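# Use held tongs to bag the long loaf

## Task

With the tongs that one gripper is already holding (the grippers themselves must never grasp the loaf), transfer the long loaf into the paper bag. At the end the bag must be upright with its mouth open, the tongs must not be touching or inside the bag, and the jar must be upright on the tray. Release the loaf no higher above the bag than roughly the bag's own height. Do not drop the bag or thump it down, and nothing may end up off the table.

## Robot and tools

ROBOT. There are two arms, left_arm and right_arm, each ending in a two-finger gripper. One gripper starts the scene already holding the tongs. left_arm sits on the +y side of the table (this has nothing to do with which side it appears on in an image). Calibrated base positions: left_arm at (-0.027, +0.271, +0.015) m, right_arm at (-0.046, -0.321, +0.024) m, both turned almost not at all about z.

FRAME. Every position and orientation is in one scene frame. Its origin is at table-top height, halfway between the nominal bases. +x runs out over the table, +z points up. Positions are in metres. Orientations are quaternions written w first (qw, qx, qy, qz). In the gripper's own frame, the fingers point along +z and close along y. end_effector_position is the spot between the finger pads, about 1 cm short of the fingertips.

THE 16-NUMBER ROW. Every motion command is built from rows of 16 numbers, always for both arms: left_arm x, y, z, qw, qx, qy, qz, opening, then right_arm x, y, z, qw, qx, qy, qz, opening. The xyz and quaternion are an absolute target pose for that gripper in the scene frame, not an offset. Opening runs from -1 (closed) to +1 (fully open, 0.094 m) and is also absolute. Sending 0 counts as a real command. To leave a gripper as it is, repeat its current command. To keep an arm parked, resend exactly the pose from the last result before it stopped, plus its opening. To hold an orientation steady, reuse the same quaternion every time rather than copying the slightly drifted measured one.

execute_actions(actions, cameras). actions is a list of actions. Each action is a list of 1 to 15 rows, and each row lasts one control step of 1/30 s. If an action has fewer than 15 rows, its final row is repeated until 15 steps (0.5 s) have passed. An empty list just reports the state and images. If any target lies more than 0.6 m from where that gripper stood when the action began, measured along that gripper's axes, the action is refused for both arms. A malformed action also rejects the whole call. At every step the controller only chases a point at most 100 mm and 20 degrees from the measured pose. It then aims for the Hand target shown in the result, which may stop short of your goal, so send the remainder in the next call. cameras lists the camera images to return: omitted, null or ["all"] means all, [] means none, and an unknown name invalidates the call.

move(target, speed, blend, opening_speed, blocking, cameras). This drives each gripper in a straight line to an absolute pose. target is either one 16-number row or a list of up to 15 waypoint rows whose openings match. speed is the path's top speed in m/s, from 0.002 to 0.5 (default 0.25); rotation is capped at twice that value in rad/s. You can give one value, or one for each leg. blend, in metres, rounds off intermediate waypoints; the default 0 stops exactly at each one. opening_speed (0.2 or more per second, on the -1 to +1 scale) ramps the fingers; without it the opening is applied immediately. Paths take at least 0.5 s and are cut off after 10 s. They do not avoid obstacles or the other arm. With blocking=false the call returns after about 0.5 s while the motion carries on; execute_actions is refused until you wait or stop. A new move takes over from a running one. The result ends with a "move:" line giving the outcome (done, off_target, moving, held, fault) and which limits applied: limits=paced means the sent pose was clipped, and limits=held means steps were held back. An arm that is done is at rest within 10 mm and 2 degrees of its pose, but neither done nor off_target tells you about contact.

wait(seconds, 0 to 10) lets time pass while the arms keep their last command; a running move goes on. stop() brings a running move to rest, which needs some braking distance. zoom_image(camera, region=[x0, y0, x1, y1] in pixels, at most 504 by 504) enlarges part of a camera's most recent image. read_manual(section) only returns licence texts. finished_scene(scene) must be called twice, in separate replies: the first asks you to check, and the second ends the scene for good.

CAMERAS. cam_head_left, cam_head_right, cam_high, cam_low, cam_left_wrist and cam_right_wrist all give 896x504 images. Calibration (K, distortion, T_world_to_cam) is supplied; fixed cameras may have shifted a few mm or degrees, and wrist images can lag while the arm is moving.

READING RESULTS. Each result has per-arm end_effector_position and end_effector_quat_wxyz, the Hand target, Tool commands, grip_measured (on the opening scale; reads slightly wide when empty and a few hundredths narrower than a squeezed part), grip_effort_nm (gripper motor effort, negative meaning closing, not a fingertip force), Joint positions, and joint torques (these include gravity and are noisy). Calls that ran actions also list positions at some steps; HELD marks steps that were withheld. "pose unreachable" means the clearance check blocked that arm. Resting about 1 cm off target in free air is normal. MOTOR HOT appears at 75 °C; at 90 °C an OVER-TEMPERATURE FAULT folds that arm away for the rest of the scene.

CAUTIONS. Do not drop the tongs or the bag, and do not slam or shove anything. Keep the loaf low over the bag before releasing it. Slow down near contact and do not aim far past a surface. Keep the two arms from striking each other, since that can fail the scene. Do not leave an arm outstretched or straining against something it cannot reach, because that heats the motors. Keep every object on the table. Loose objects may occasionally be nudged by outside pushes.

Each tool is called after "Emit:" in YAML: its name, and indented under it one key for each argument.

## Session

Emit:
execute_actions:
  actions: []

Scene clock: 0.00 s.
left_arm: end_effector_position=(+0.3197, +0.4492, +0.2195) grip_measured=-0.283 grip_effort_nm=n/a end_effector_quat_wxyz=(+0.310, -0.091, +0.946, +0.028) | right_arm: end_effector_position=(+0.3350, -0.3027, +0.4308) grip_measured=+1.000 grip_effort_nm=n/a end_effector_quat_wxyz=(+0.707, -0.016, +0.707, +0.016)
Joint positions: left_arm=[0.561 1.492 1.352 -0.833 0.227 0.313 0.034] | right_arm=[0 1.047 1.047 0 0 0 0.094]
Joint velocities: left_arm=[-0.012 -0.002 -0.007 -0.022 0.022 0.007 0.001] | right_arm=[0.012 -0.002 -0.007 -0.022 0.022 -0.022 0]
Joint torques (N m): no reading
Heat: left arm: 37 °C; right arm: 39 °C.
Hand target: left_arm +0.3199, +0.4484, +0.2233; +0.314, -0.090, +0.945, +0.028 | right_arm +0.3331, -0.3028, +0.4324; +0.707, -0.016, +0.707, +0.016
Tool commands: left_gripper/opening=-0.286542 right_gripper/opening=+1.0

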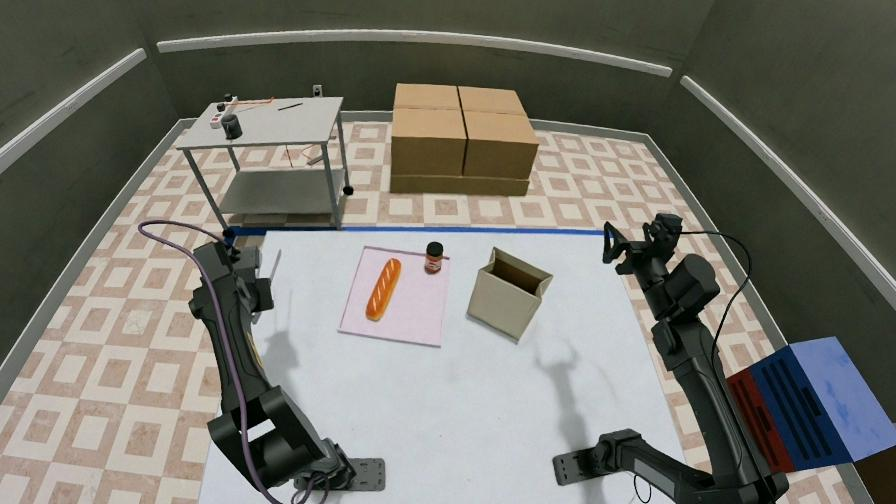

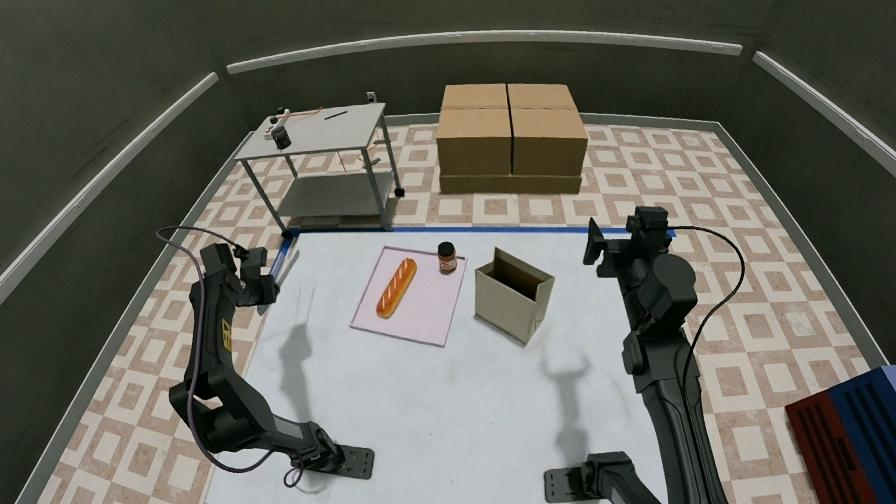

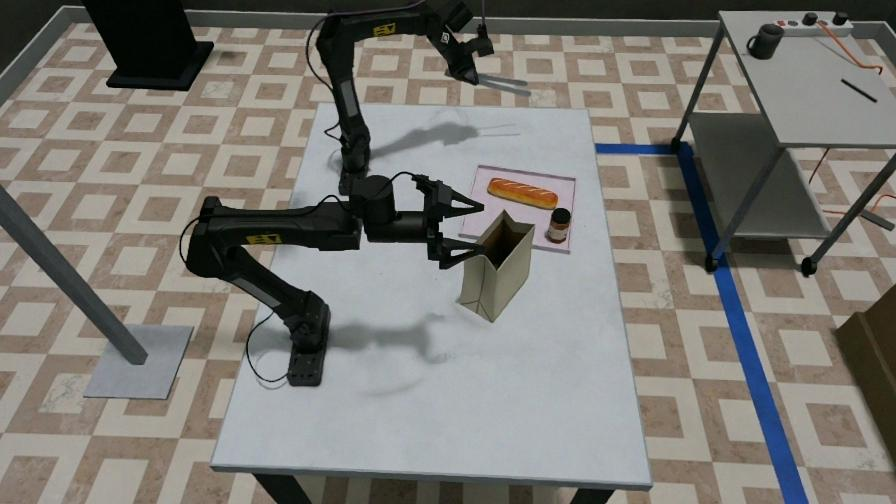

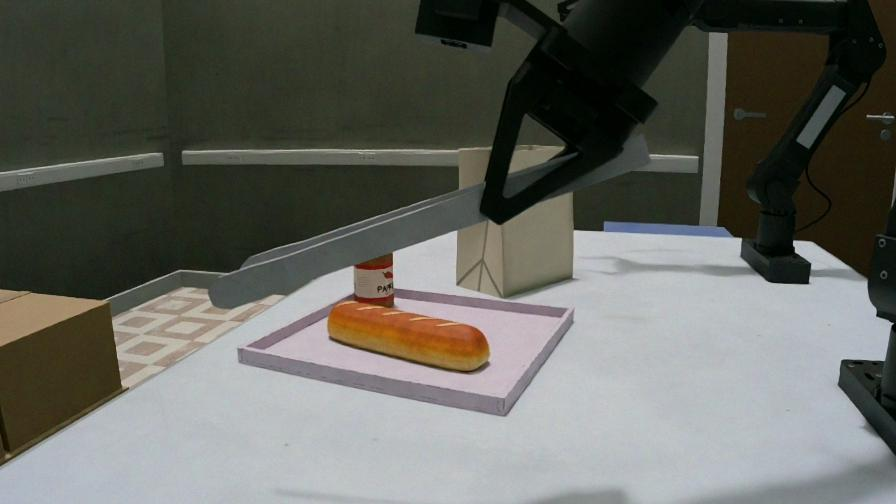

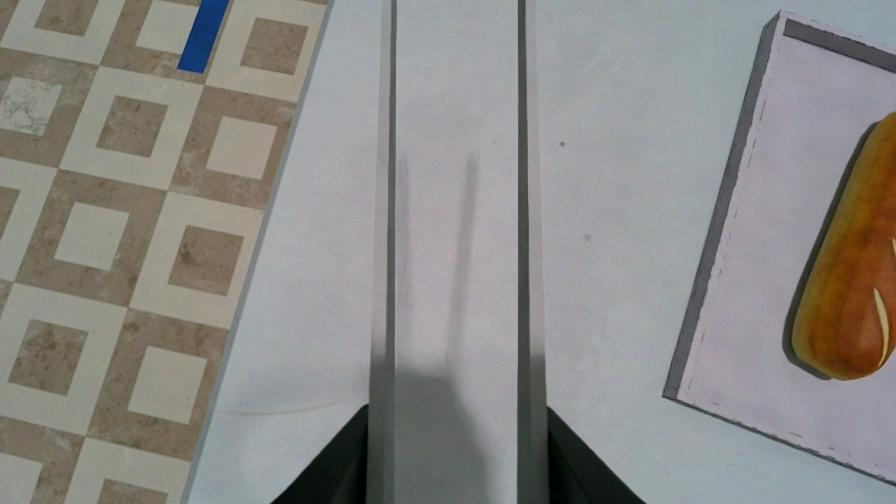

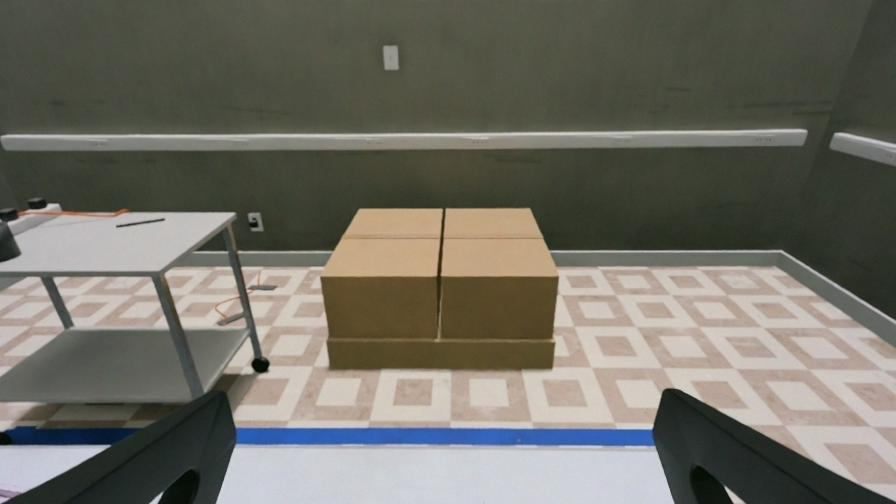

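Emit:
zoom_image:
  camera: "cam_low"
  region: [200, 0, 700, 420]

Emit:
zoom_image:
  camera: "cam_head_left"
  region: [180, 210, 580, 400]

Emit:
zoom_image:
  camera: "cam_high"
  region: [300, 0, 660, 340]

Emit:
zoom_image:
  camera: "cam_head_right"
  region: [180, 210, 580, 400]

Scaled by 1.008.

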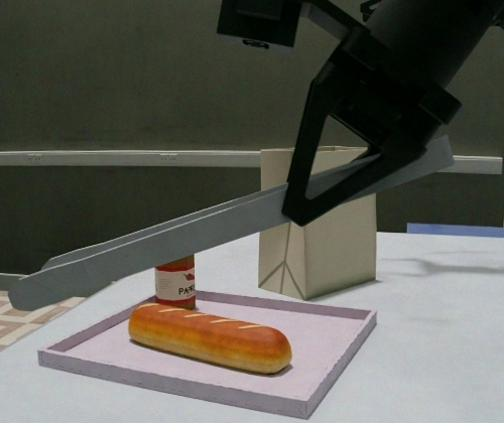

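Scaled by 1.260.

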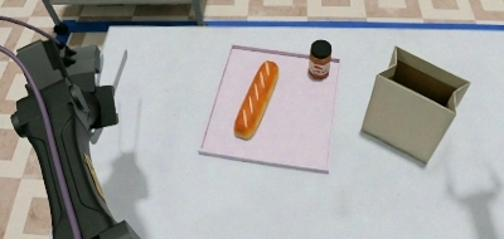

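Scaled by 1.400.

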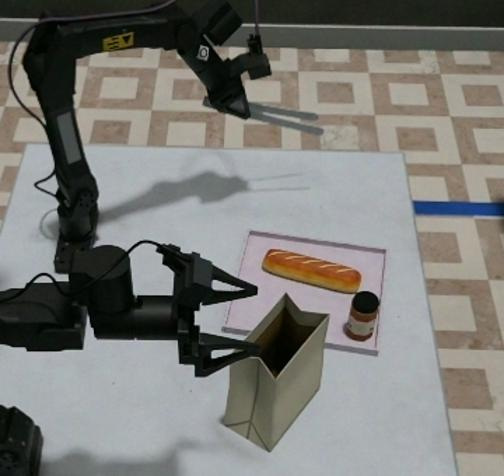

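Scaled by 1.260.

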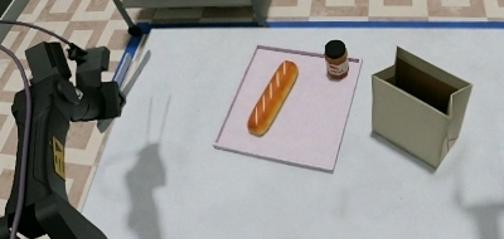

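Emit:
zoom_image:
  camera: "cam_left_wrist"
  region: [200, 0, 700, 504]

Emit:
zoom_image:
  camera: "cam_low"
  region: [200, 100, 450, 350]

Emit:
zoom_image:
  camera: "cam_low"
  region: [430, 50, 680, 300]

Emit:
zoom_image:
  camera: "cam_high"
  region: [440, 40, 560, 120]

Scaled by 1.000.

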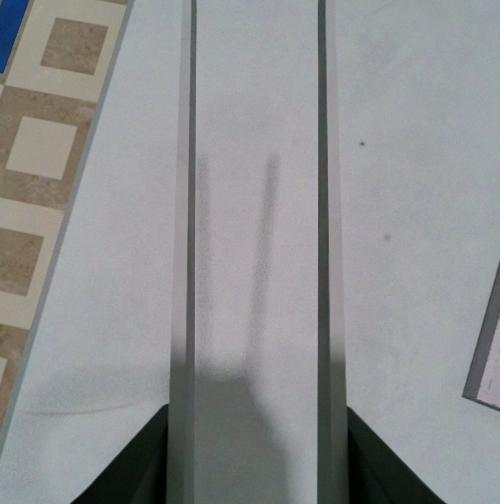

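Scaled by 2.016.

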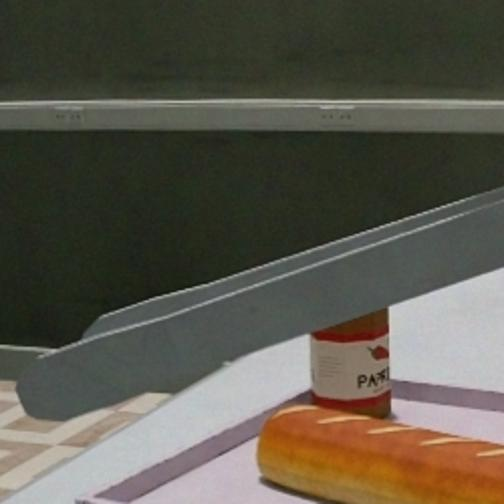

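Scaled by 2.016.

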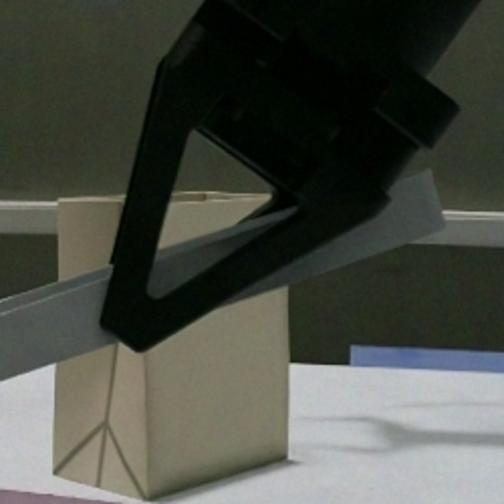

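Scaled by 4.200.

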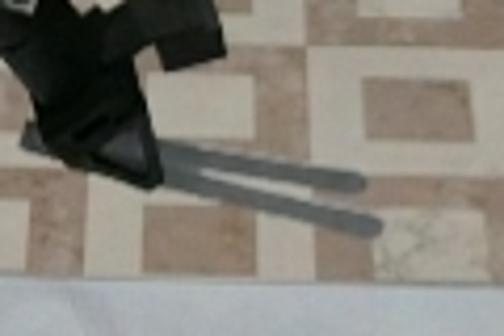

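Emit:
move:
  target: [0.3197, 0.4492, 0.2195, 0.310, -0.091, 0.946, 0.028, -0.24, 0.2236, -0.59, 0.42, 0.6533, 0.2706, 0.6533, -0.2706, 1.0]
  opening_speed: 0.2
  cameras: ["cam_high", "cam_low", "cam_left_wrist"]

Scene clock: 436.87 s.
left_arm: end_effector_position=(+0.3196, +0.4495, +0.2194) grip_measured=-0.242 grip_effort_nm=0.046 end_effector_quat_wxyz=(+0.310, -0.091, +0.946, +0.029) | right_arm: end_effector_position=(+0.2270, -0.5915, +0.4141) grip_measured=+1.000 grip_effort_nm=0.007 end_effector_quat_wxyz=(+0.647, +0.271, +0.662, -0.264)
Joint positions: left_arm=[0.561 1.492 1.352 -0.833 0.225 0.313 0.036] | right_arm=[-0.835 1.048 1.004 0.02 -0.014 0 0.094]
Joint velocities: left_arm=[-0.022 0.002 0.002 0.007 0.037 -0.095 0.001] | right_arm=[-0.012 0.012 -0.002 -0.051 0.022 -0.066 0]
Joint torques (N m): left_arm=[-0.03 -7.56 6.17 1.25 0.11 0.03] | right_arm=[-0.7 -2.47 10.43 1.93 0.03 0.02]
Heat: left arm: 41 °C; right arm: 50 °C.
Hand target: left_arm +0.3197, +0.4492, +0.2195; +0.310, -0.091, +0.946, +0.028 | right_arm +0.2253, -0.5941, +0.4201; +0.649, +0.273, +0.657, -0.268
Off the commanded pose: left_arm 0.000 m, 0 deg | right_arm 0.007 m, 2 deg.
move: done
camera_calibration:
cam_left_wrist: T_world_to_cam=[[0.203885, -0.978556, -0.0293006, 0.38694], [-0.963417, -0.195232, -0.183609, 0.474506], [0.173951, 0.0656638, -0.982563, 0.220379], [0, 0, 0, 1]] pos_world=[0.33992, 0.456811, 0.314997]
Images, in order (width x height): cam_high 896x504, cam_low 896x504, cam_left_wrist 896x504.

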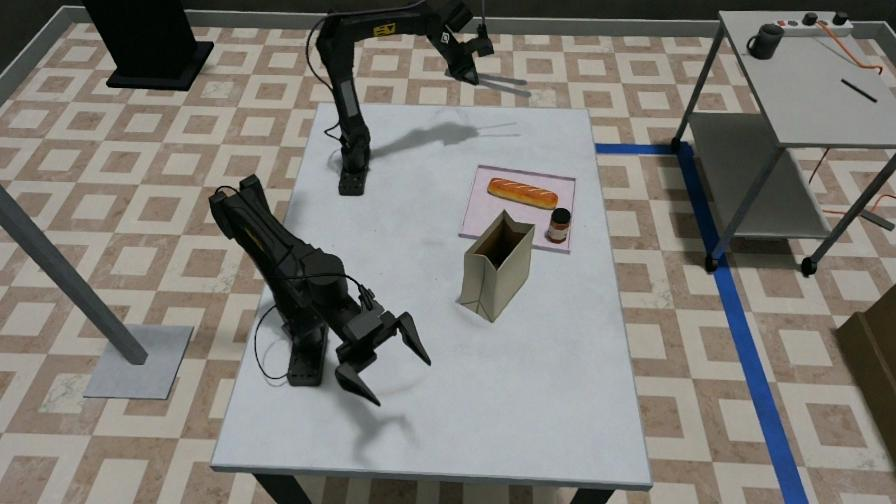

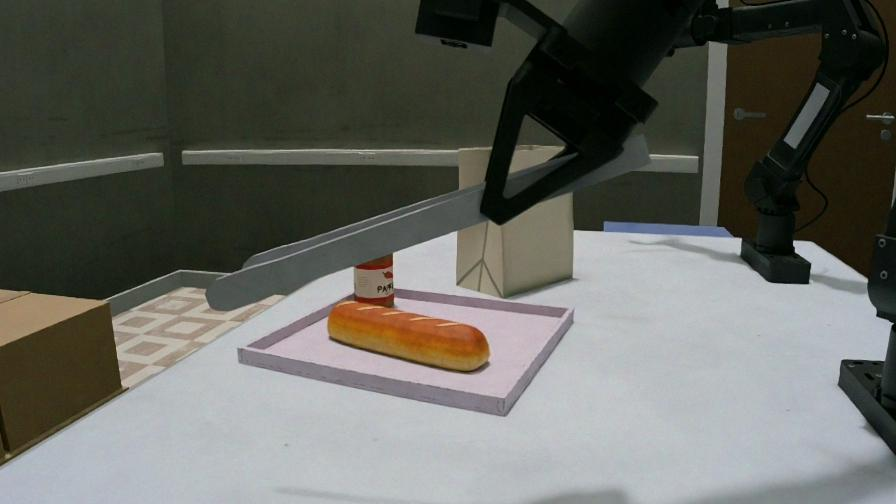

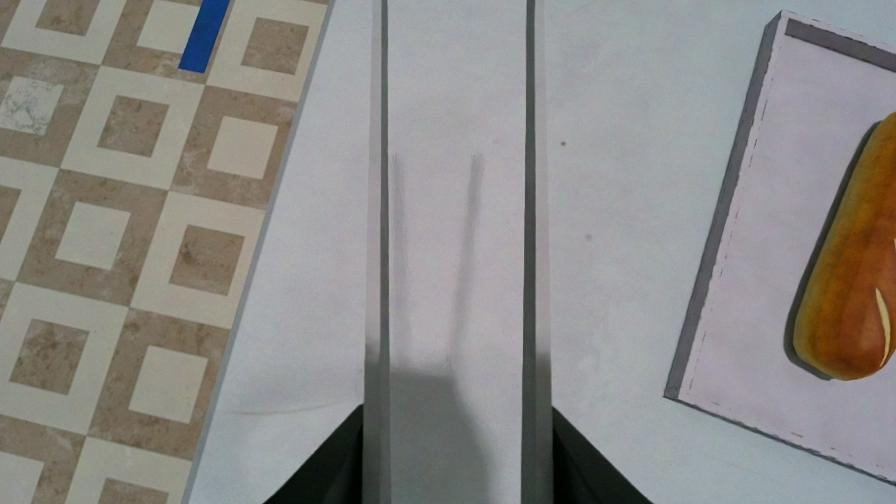

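Emit:
move:
  target: [0.372, 0.213, 0.254, 0.0690, 0.1475, 0.9867, -0.0103, -0.20, 0.131, -0.498, 0.30, 0.3536, 0.3536, 0.8536, -0.1464, 1.0]
  opening_speed: 0.2
  speed: 0.2

Scene clock: 453.20 s.
left_arm: end_effector_position=(+0.3668, +0.2142, +0.2565) grip_measured=-0.202 grip_effort_nm=0.046 end_effector_quat_wxyz=(+0.122, +0.150, +0.981, -0.012) | right_arm: end_effector_position=(+0.1326, -0.5008, +0.2916) grip_measured=+1.000 grip_effort_nm=0.012 end_effector_quat_wxyz=(+0.347, +0.355, +0.857, -0.139)
Joint positions: left_arm=[-0.148 1.938 2.185 -1.574 0.029 0.165 0.038] | right_arm=[-0.855 0.915 1.168 -1.058 -0.024 -0.013 0.094]
Joint velocities: left_arm=[-0.022 -0.007 -0.007 -0.066 -0.066 0.051 0] | right_arm=[0.002 -0.002 -0.002 0.007 -0.037 -0.007 0]
Joint torques (N m): left_arm=[0.1 -8.54 7.36 0.69 -0.02 -0.08] | right_arm=[-0.91 -1.59 10.1 1.37 -0.12 -0.1]
Heat: left arm: 41 °C; right arm: 50 °C.
Hand target: left_arm +0.3719, +0.2147, +0.2533; +0.117, +0.144, +0.983, -0.012 | right_arm +0.1301, -0.4984, +0.3014; +0.356, +0.353, +0.854, -0.141
Off the commanded pose: left_arm 0.006 m, 6 deg | right_arm 0.009 m, 1 deg.
joint sent to its limit (left arm) — joint 4 (wrist pitch), lower limit. The joint targets are off in orientation, not in position.
move: off_target (left_arm)
camera_calibration:
cam_left_wrist: T_world_to_cam=[[-0.296201, -0.953989, -0.0465844, 0.330731], [-0.938209, 0.28147, 0.20134, 0.270808], [-0.178964, 0.103343, -0.978413, 0.38434], [0, 0, 0, 1]] pos_world=[0.42082, 0.19957, 0.336926]
cam_right_wrist: T_world_to_cam=[[-0.69822, -0.715853, 0.00657763, -0.266435], [-0.67976, 0.660079, -0.319722, 0.553774], [0.224532, -0.227708, -0.947489, 0.220385], [0, 0, 0, 1]] pos_world=[0.14092, -0.506079, 0.387619]

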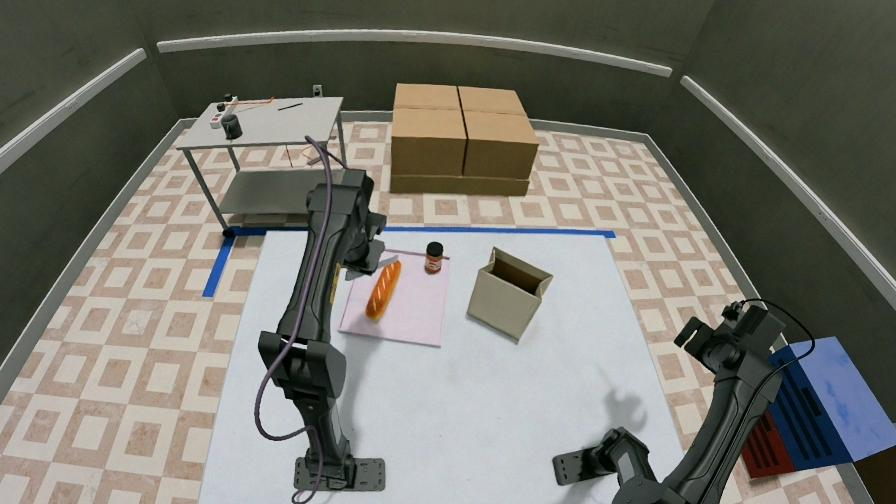

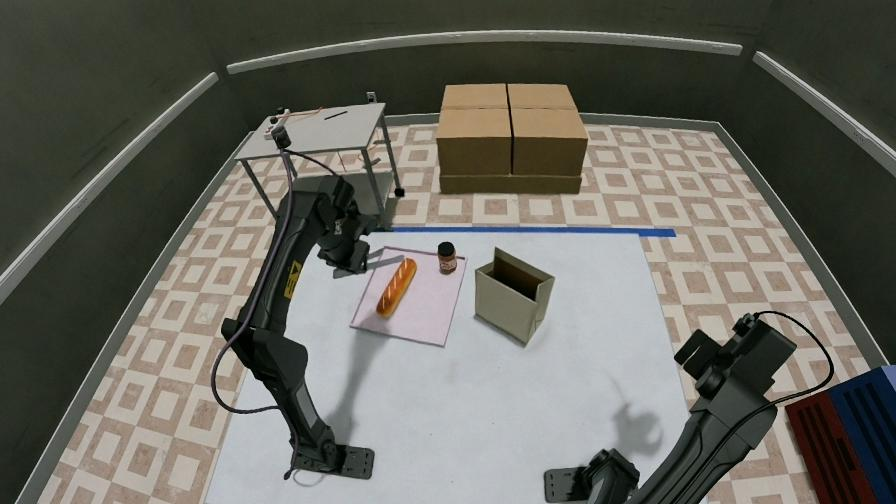

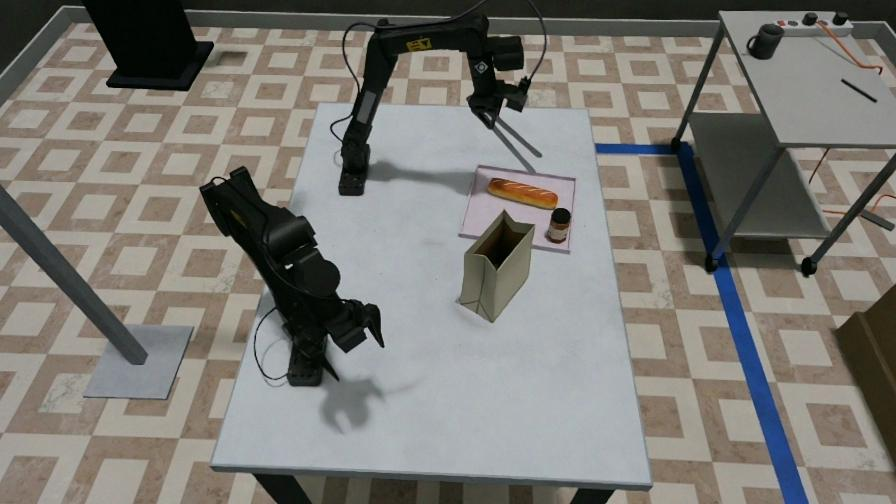

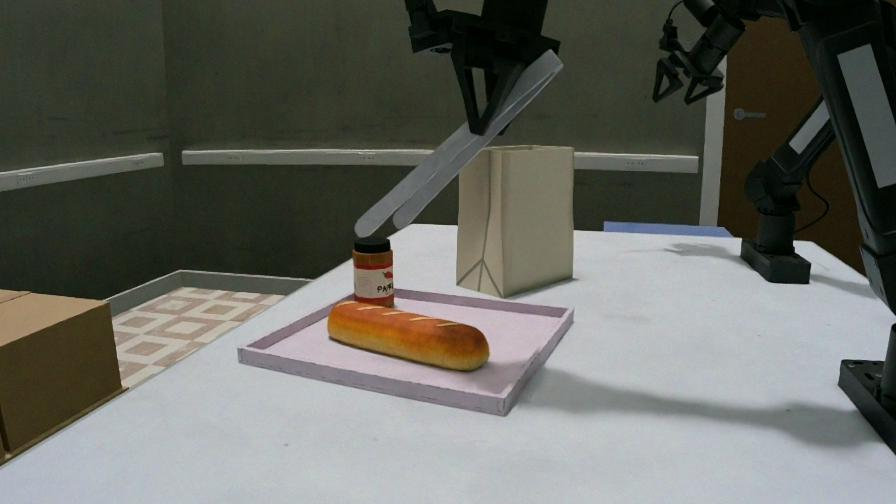

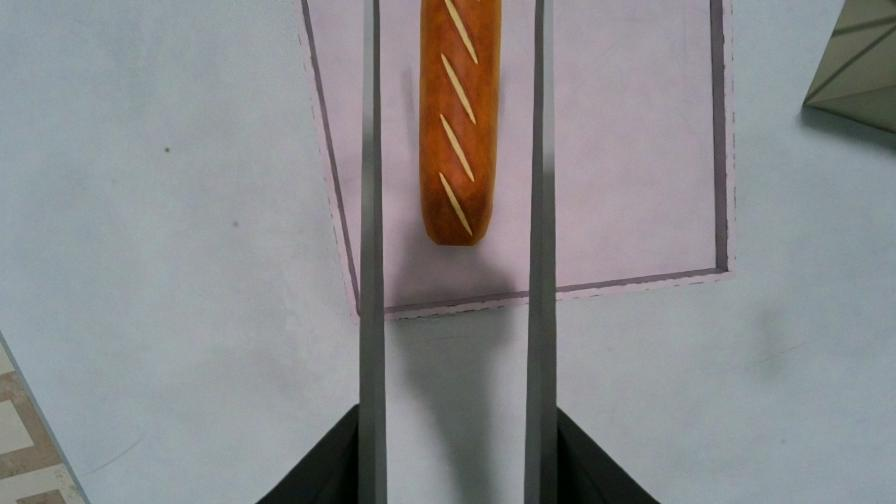

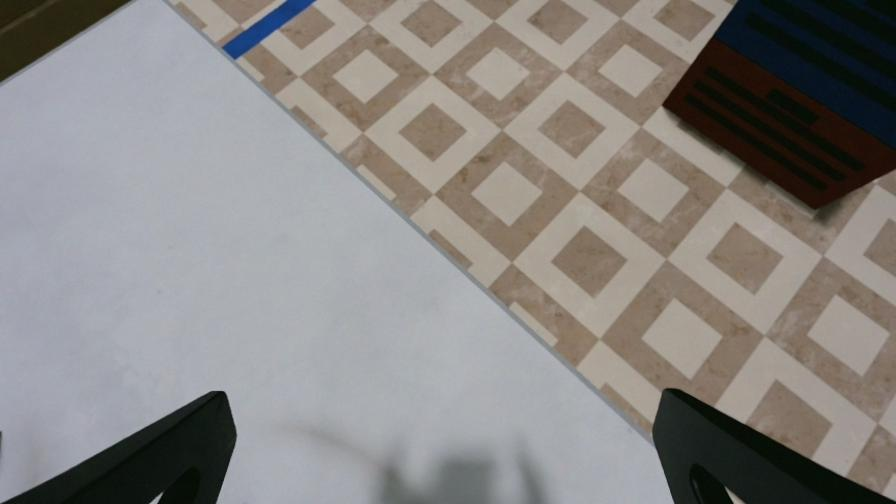

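Emit:
zoom_image:
  camera: "cam_high"
  region: [460, 90, 600, 210]

Emit:
zoom_image:
  camera: "cam_low"
  region: [330, 40, 580, 290]

Emit:
zoom_image:
  camera: "cam_head_right"
  region: [320, 200, 480, 330]

Emit:
zoom_image:
  camera: "cam_head_left"
  region: [320, 200, 480, 330]

Scaled by 3.600.

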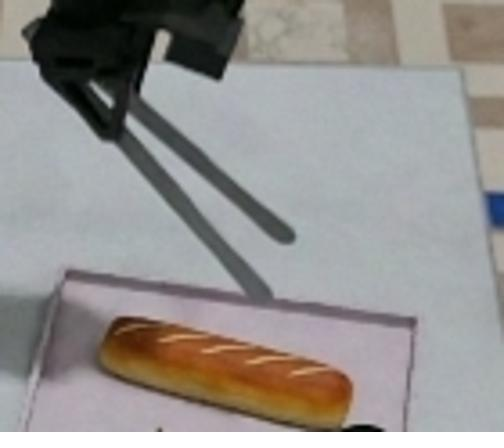

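Scaled by 2.016.

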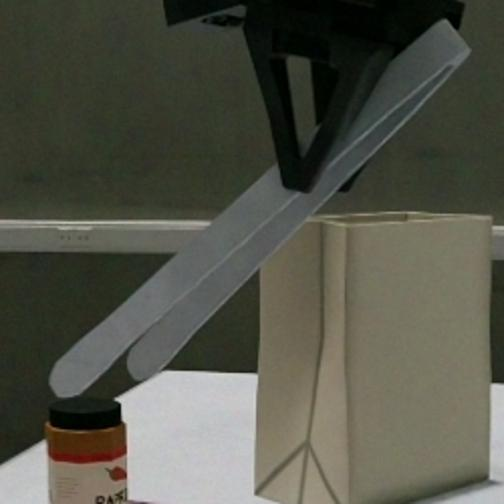

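Scaled by 3.150.

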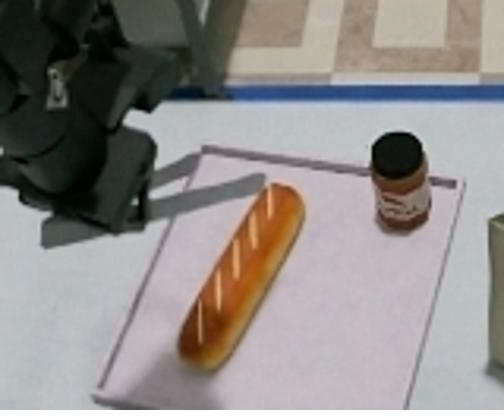

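Scaled by 3.150.

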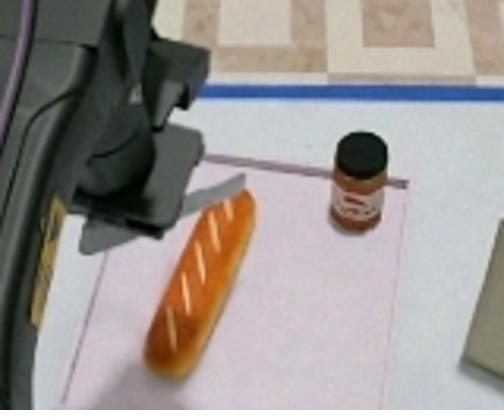

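Emit:
move:
  target: [0.3813, 0.2095, 0.176, 0.0690, 0.1509, 0.9861, -0.0106, -0.16, 0.131, -0.498, 0.30, 0.3536, 0.3536, 0.8536, -0.1464, 1.0]
  opening_speed: 0.2
  speed: 0.12
  cameras: ["cam_head_left", "cam_head_right", "cam_high", "cam_low", "cam_left_wrist"]

Scene clock: 540.07 s.
left_arm: end_effector_position=(+0.3788, +0.2123, +0.1887) grip_measured=-0.162 grip_effort_nm=0.056 end_effector_quat_wxyz=(+0.078, +0.150, +0.985, -0.012) | right_arm: end_effector_position=(+0.1328, -0.5001, +0.2912) grip_measured=+1.000 grip_effort_nm=0.002 end_effector_quat_wxyz=(+0.345, +0.354, +0.858, -0.140)
Joint positions: left_arm=[-0.149 1.984 1.98 -1.411 0.027 0.165 0.039] | right_arm=[-0.846 0.915 1.168 -1.06 -0.015 -0.01 0.094]
Joint velocities: left_arm=[-0.012 0.012 0.022 0.022 0.051 -0.022 0] | right_arm=[-0.007 -0.032 -0.017 0.095 -0.022 -0.007 0]
Joint torques (N m): left_arm=[-0.65 -10.14 4.6 0.79 0 -0.07] | right_arm=[0.8 -1.72 9.43 1.45 0.11 0.05]
Heat: left arm: 43 °C; right arm: 46 °C.
Hand target: left_arm +0.3817, +0.2096, +0.1764; +0.069, +0.150, +0.986, -0.011 | right_arm +0.1311, -0.4981, +0.2999; +0.353, +0.354, +0.854, -0.146
Off the commanded pose: left_arm 0.013 m, 1 deg | right_arm 0.009 m, 1 deg.
move: off_target (left_arm)
camera_calibration:
cam_left_wrist: T_world_to_cam=[[-0.30036, -0.953219, -0.0340208, 0.328406], [-0.916897, 0.278719, 0.285683, 0.272778], [-0.262836, 0.117001, -0.95772, 0.345293], [0, 0, 0, 1]] pos_world=[0.439505, 0.196615, 0.263939]
Images, in order (width x height): cam_head_left 896x504, cam_head_right 896x504, cam_high 896x504, cam_low 896x504, cam_left_wrist 896x504.

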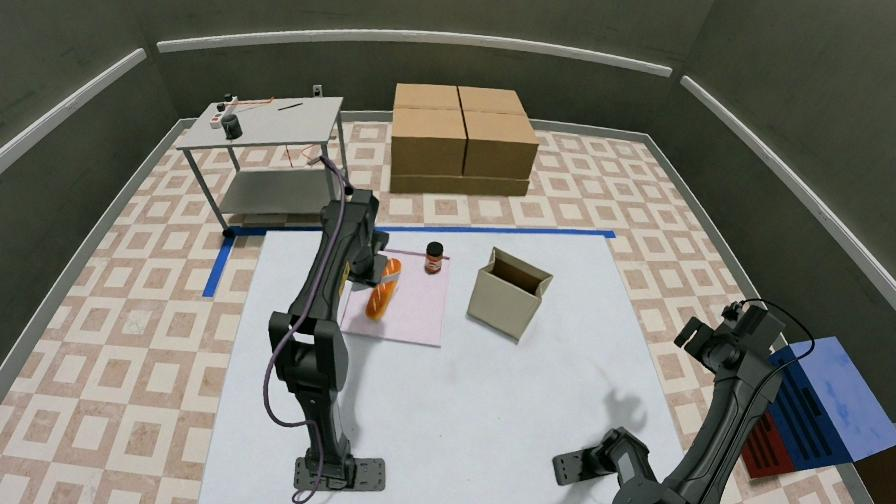

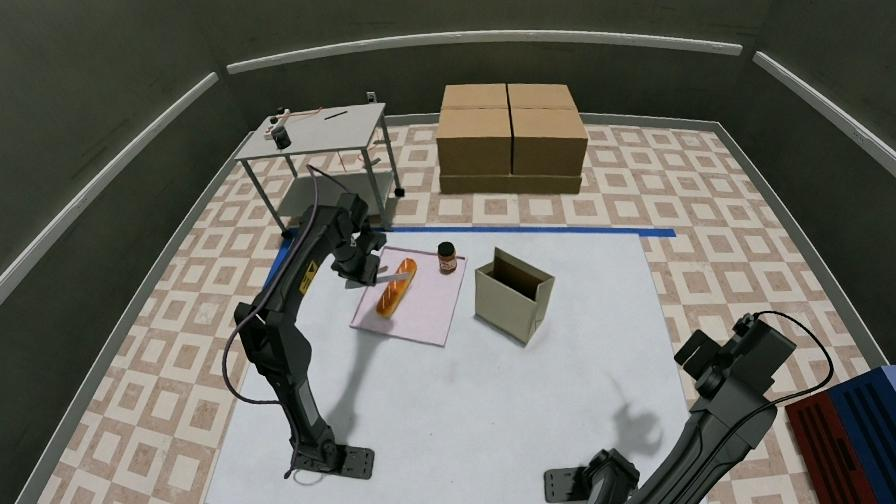

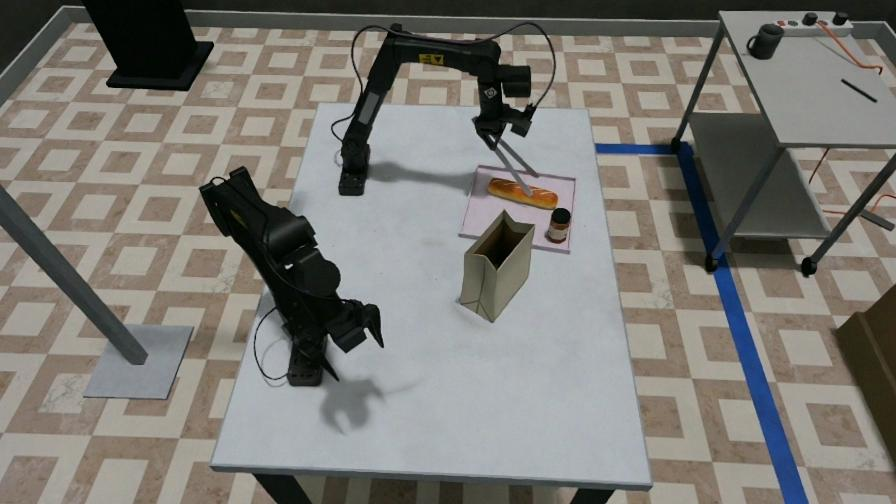

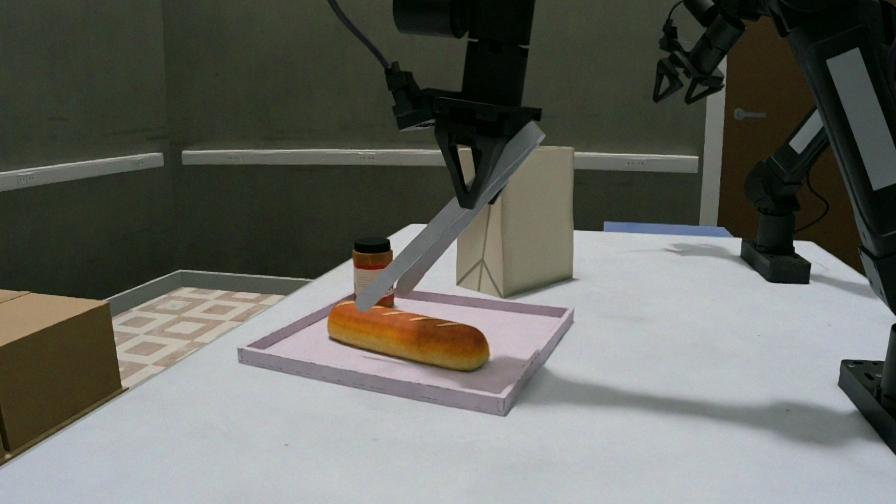

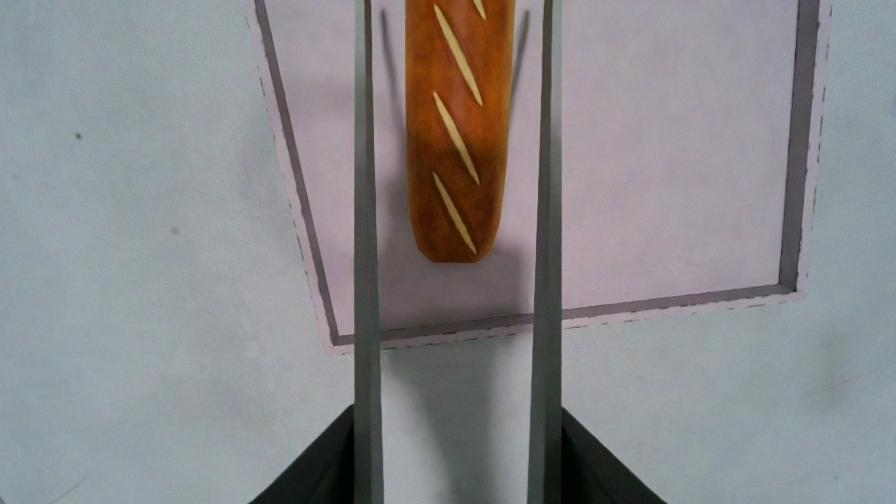

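Emit:
zoom_image:
  camera: "cam_low"
  region: [300, 180, 520, 420]

Emit:
zoom_image:
  camera: "cam_head_right"
  region: [330, 220, 480, 350]

Emit:
zoom_image:
  camera: "cam_high"
  region: [460, 100, 600, 250]

Scaled by 2.100.

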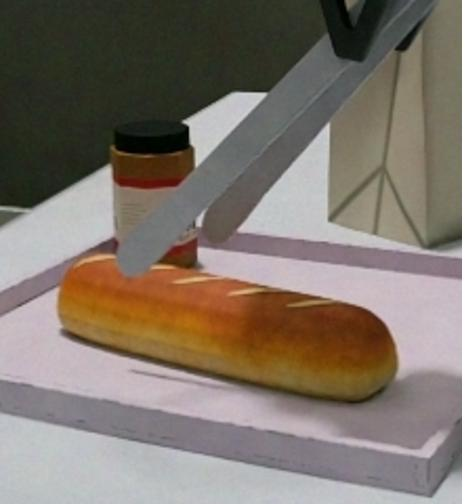

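Scaled by 3.360.

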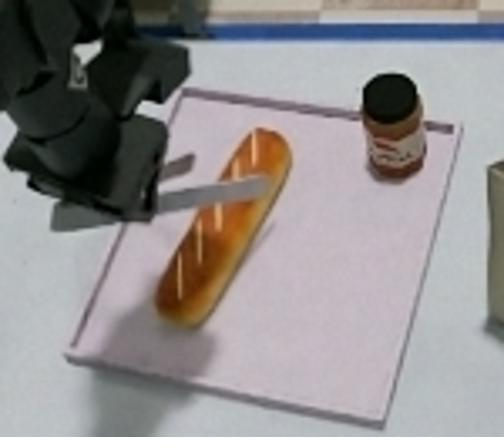

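Scaled by 3.360.

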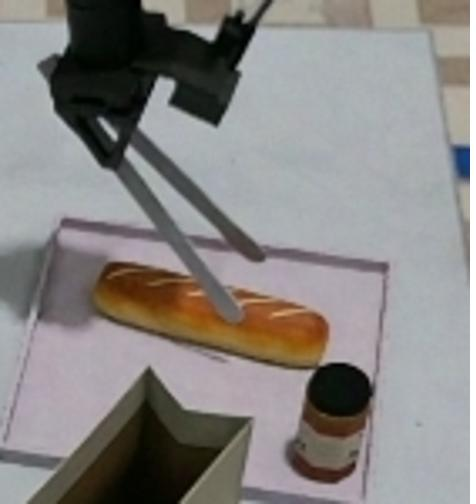

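Emit:
move:
  target: [0.3813, 0.2105, 0.145, 0.0690, 0.1509, 0.9861, -0.0106, -0.13, 0.131, -0.498, 0.30, 0.3536, 0.3536, 0.8536, -0.1464, 1.0]
  opening_speed: 0.2
  speed: 0.06
  cameras: ["cam_head_right", "cam_high", "cam_low", "cam_left_wrist"]

Scene clock: 586.60 s.
left_arm: end_effector_position=(+0.3811, +0.2121, +0.1513) grip_measured=-0.132 grip_effort_nm=0.061 end_effector_quat_wxyz=(+0.071, +0.150, +0.986, -0.012) | right_arm: end_effector_position=(+0.1328, -0.5002, +0.2912) grip_measured=+1.000 grip_effort_nm=0.002 end_effector_quat_wxyz=(+0.345, +0.355, +0.858, -0.140)
Joint positions: left_arm=[-0.149 1.984 1.832 -1.278 0.026 0.165 0.041] | right_arm=[-0.846 0.915 1.168 -1.06 -0.015 -0.01 0.094]
Joint velocities: left_arm=[0.017 -0.002 -0.002 0.007 -0.081 0.007 0] | right_arm=[-0.007 0.012 0.002 -0.007 0.007 -0.022 0]
Joint torques (N m): left_arm=[-0.55 -11.93 4.52 0.73 0.01 -0.02] | right_arm=[0.77 -1.73 9.42 1.45 0.11 0.05]
Heat: left arm: 42 °C; right arm: 46 °C.
Hand target: left_arm +0.3816, +0.2105, +0.1452; +0.069, +0.151, +0.986, -0.011 | right_arm +0.1310, -0.4981, +0.2999; +0.354, +0.354, +0.854, -0.146
Off the commanded pose: left_arm 0.007 m, 0 deg | right_arm 0.009 m, 1 deg.
move: done
camera_calibration:
cam_left_wrist: T_world_to_cam=[[-0.30079, -0.953157, -0.0318781, 0.327431], [-0.912613, 0.277969, 0.299785, 0.282084], [-0.276881, 0.119265, -0.953474, 0.314401], [0, 0, 0, 1]] pos_world=[0.442973, 0.196185, 0.225646]
Images, in order (width x height): cam_head_right 896x504, cam_high 896x504, cam_low 896x504, cam_left_wrist 896x504.

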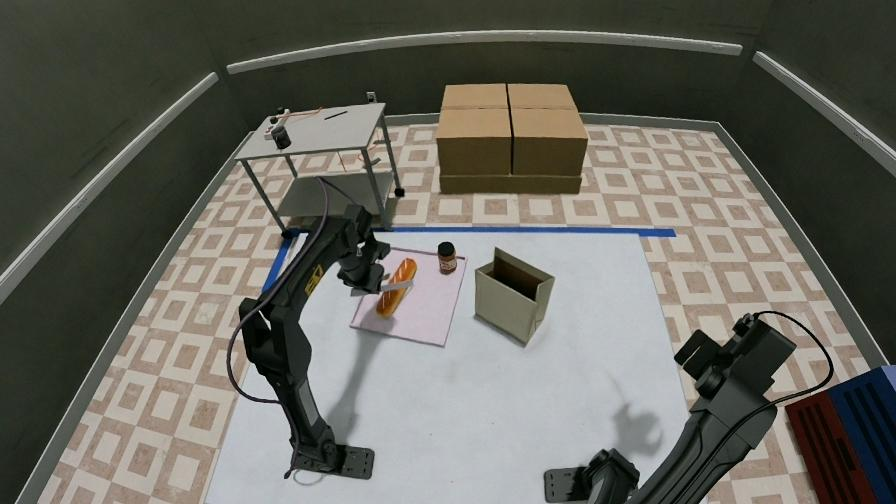

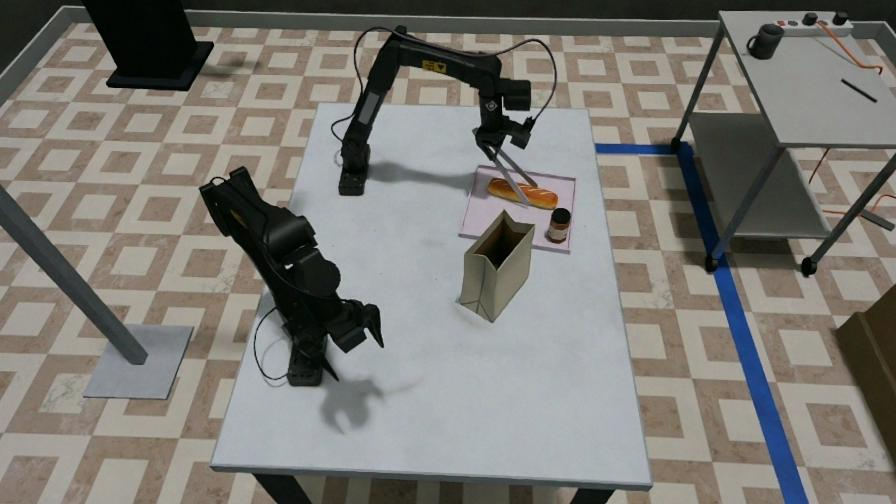

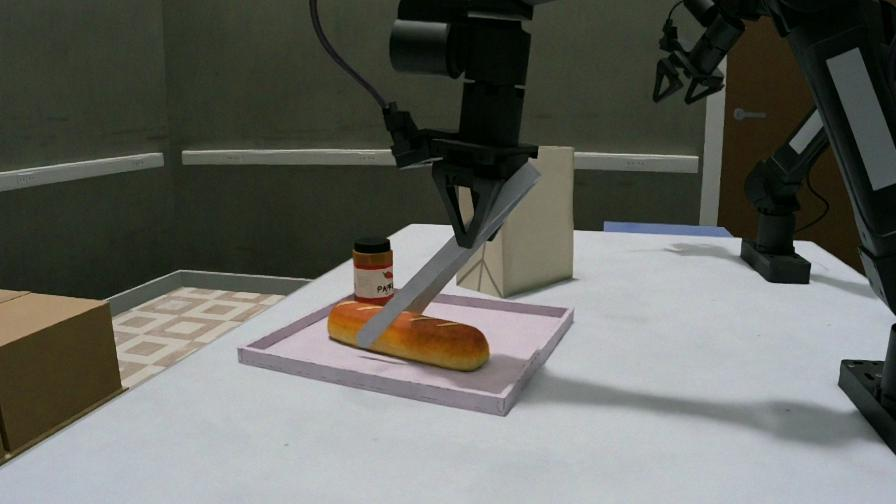

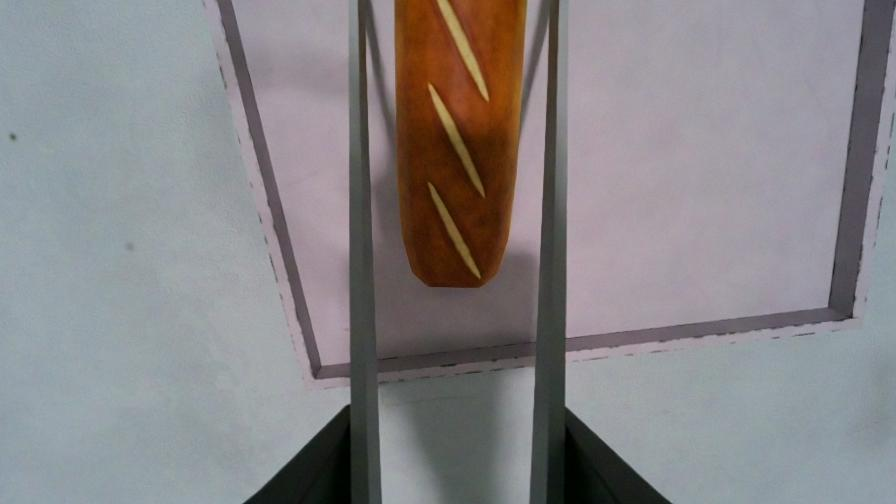

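Emit:
zoom_image:
  camera: "cam_low"
  region: [300, 200, 520, 420]

Emit:
zoom_image:
  camera: "cam_head_right"
  region: [330, 220, 480, 350]

Emit:
zoom_image:
  camera: "cam_high"
  region: [460, 100, 600, 250]

Scaled by 2.291.

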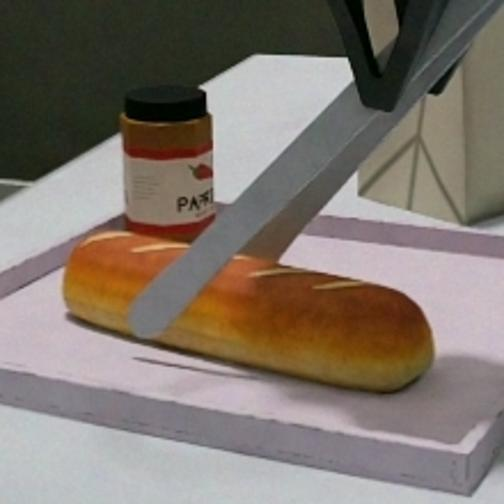

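Scaled by 3.360.

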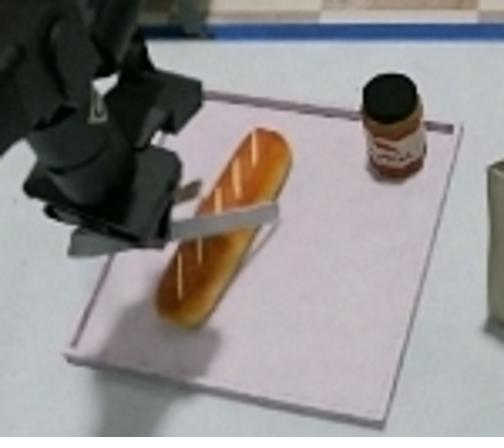

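Scaled by 3.360.

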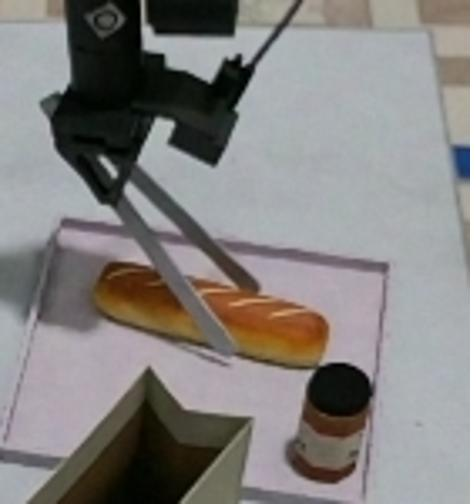

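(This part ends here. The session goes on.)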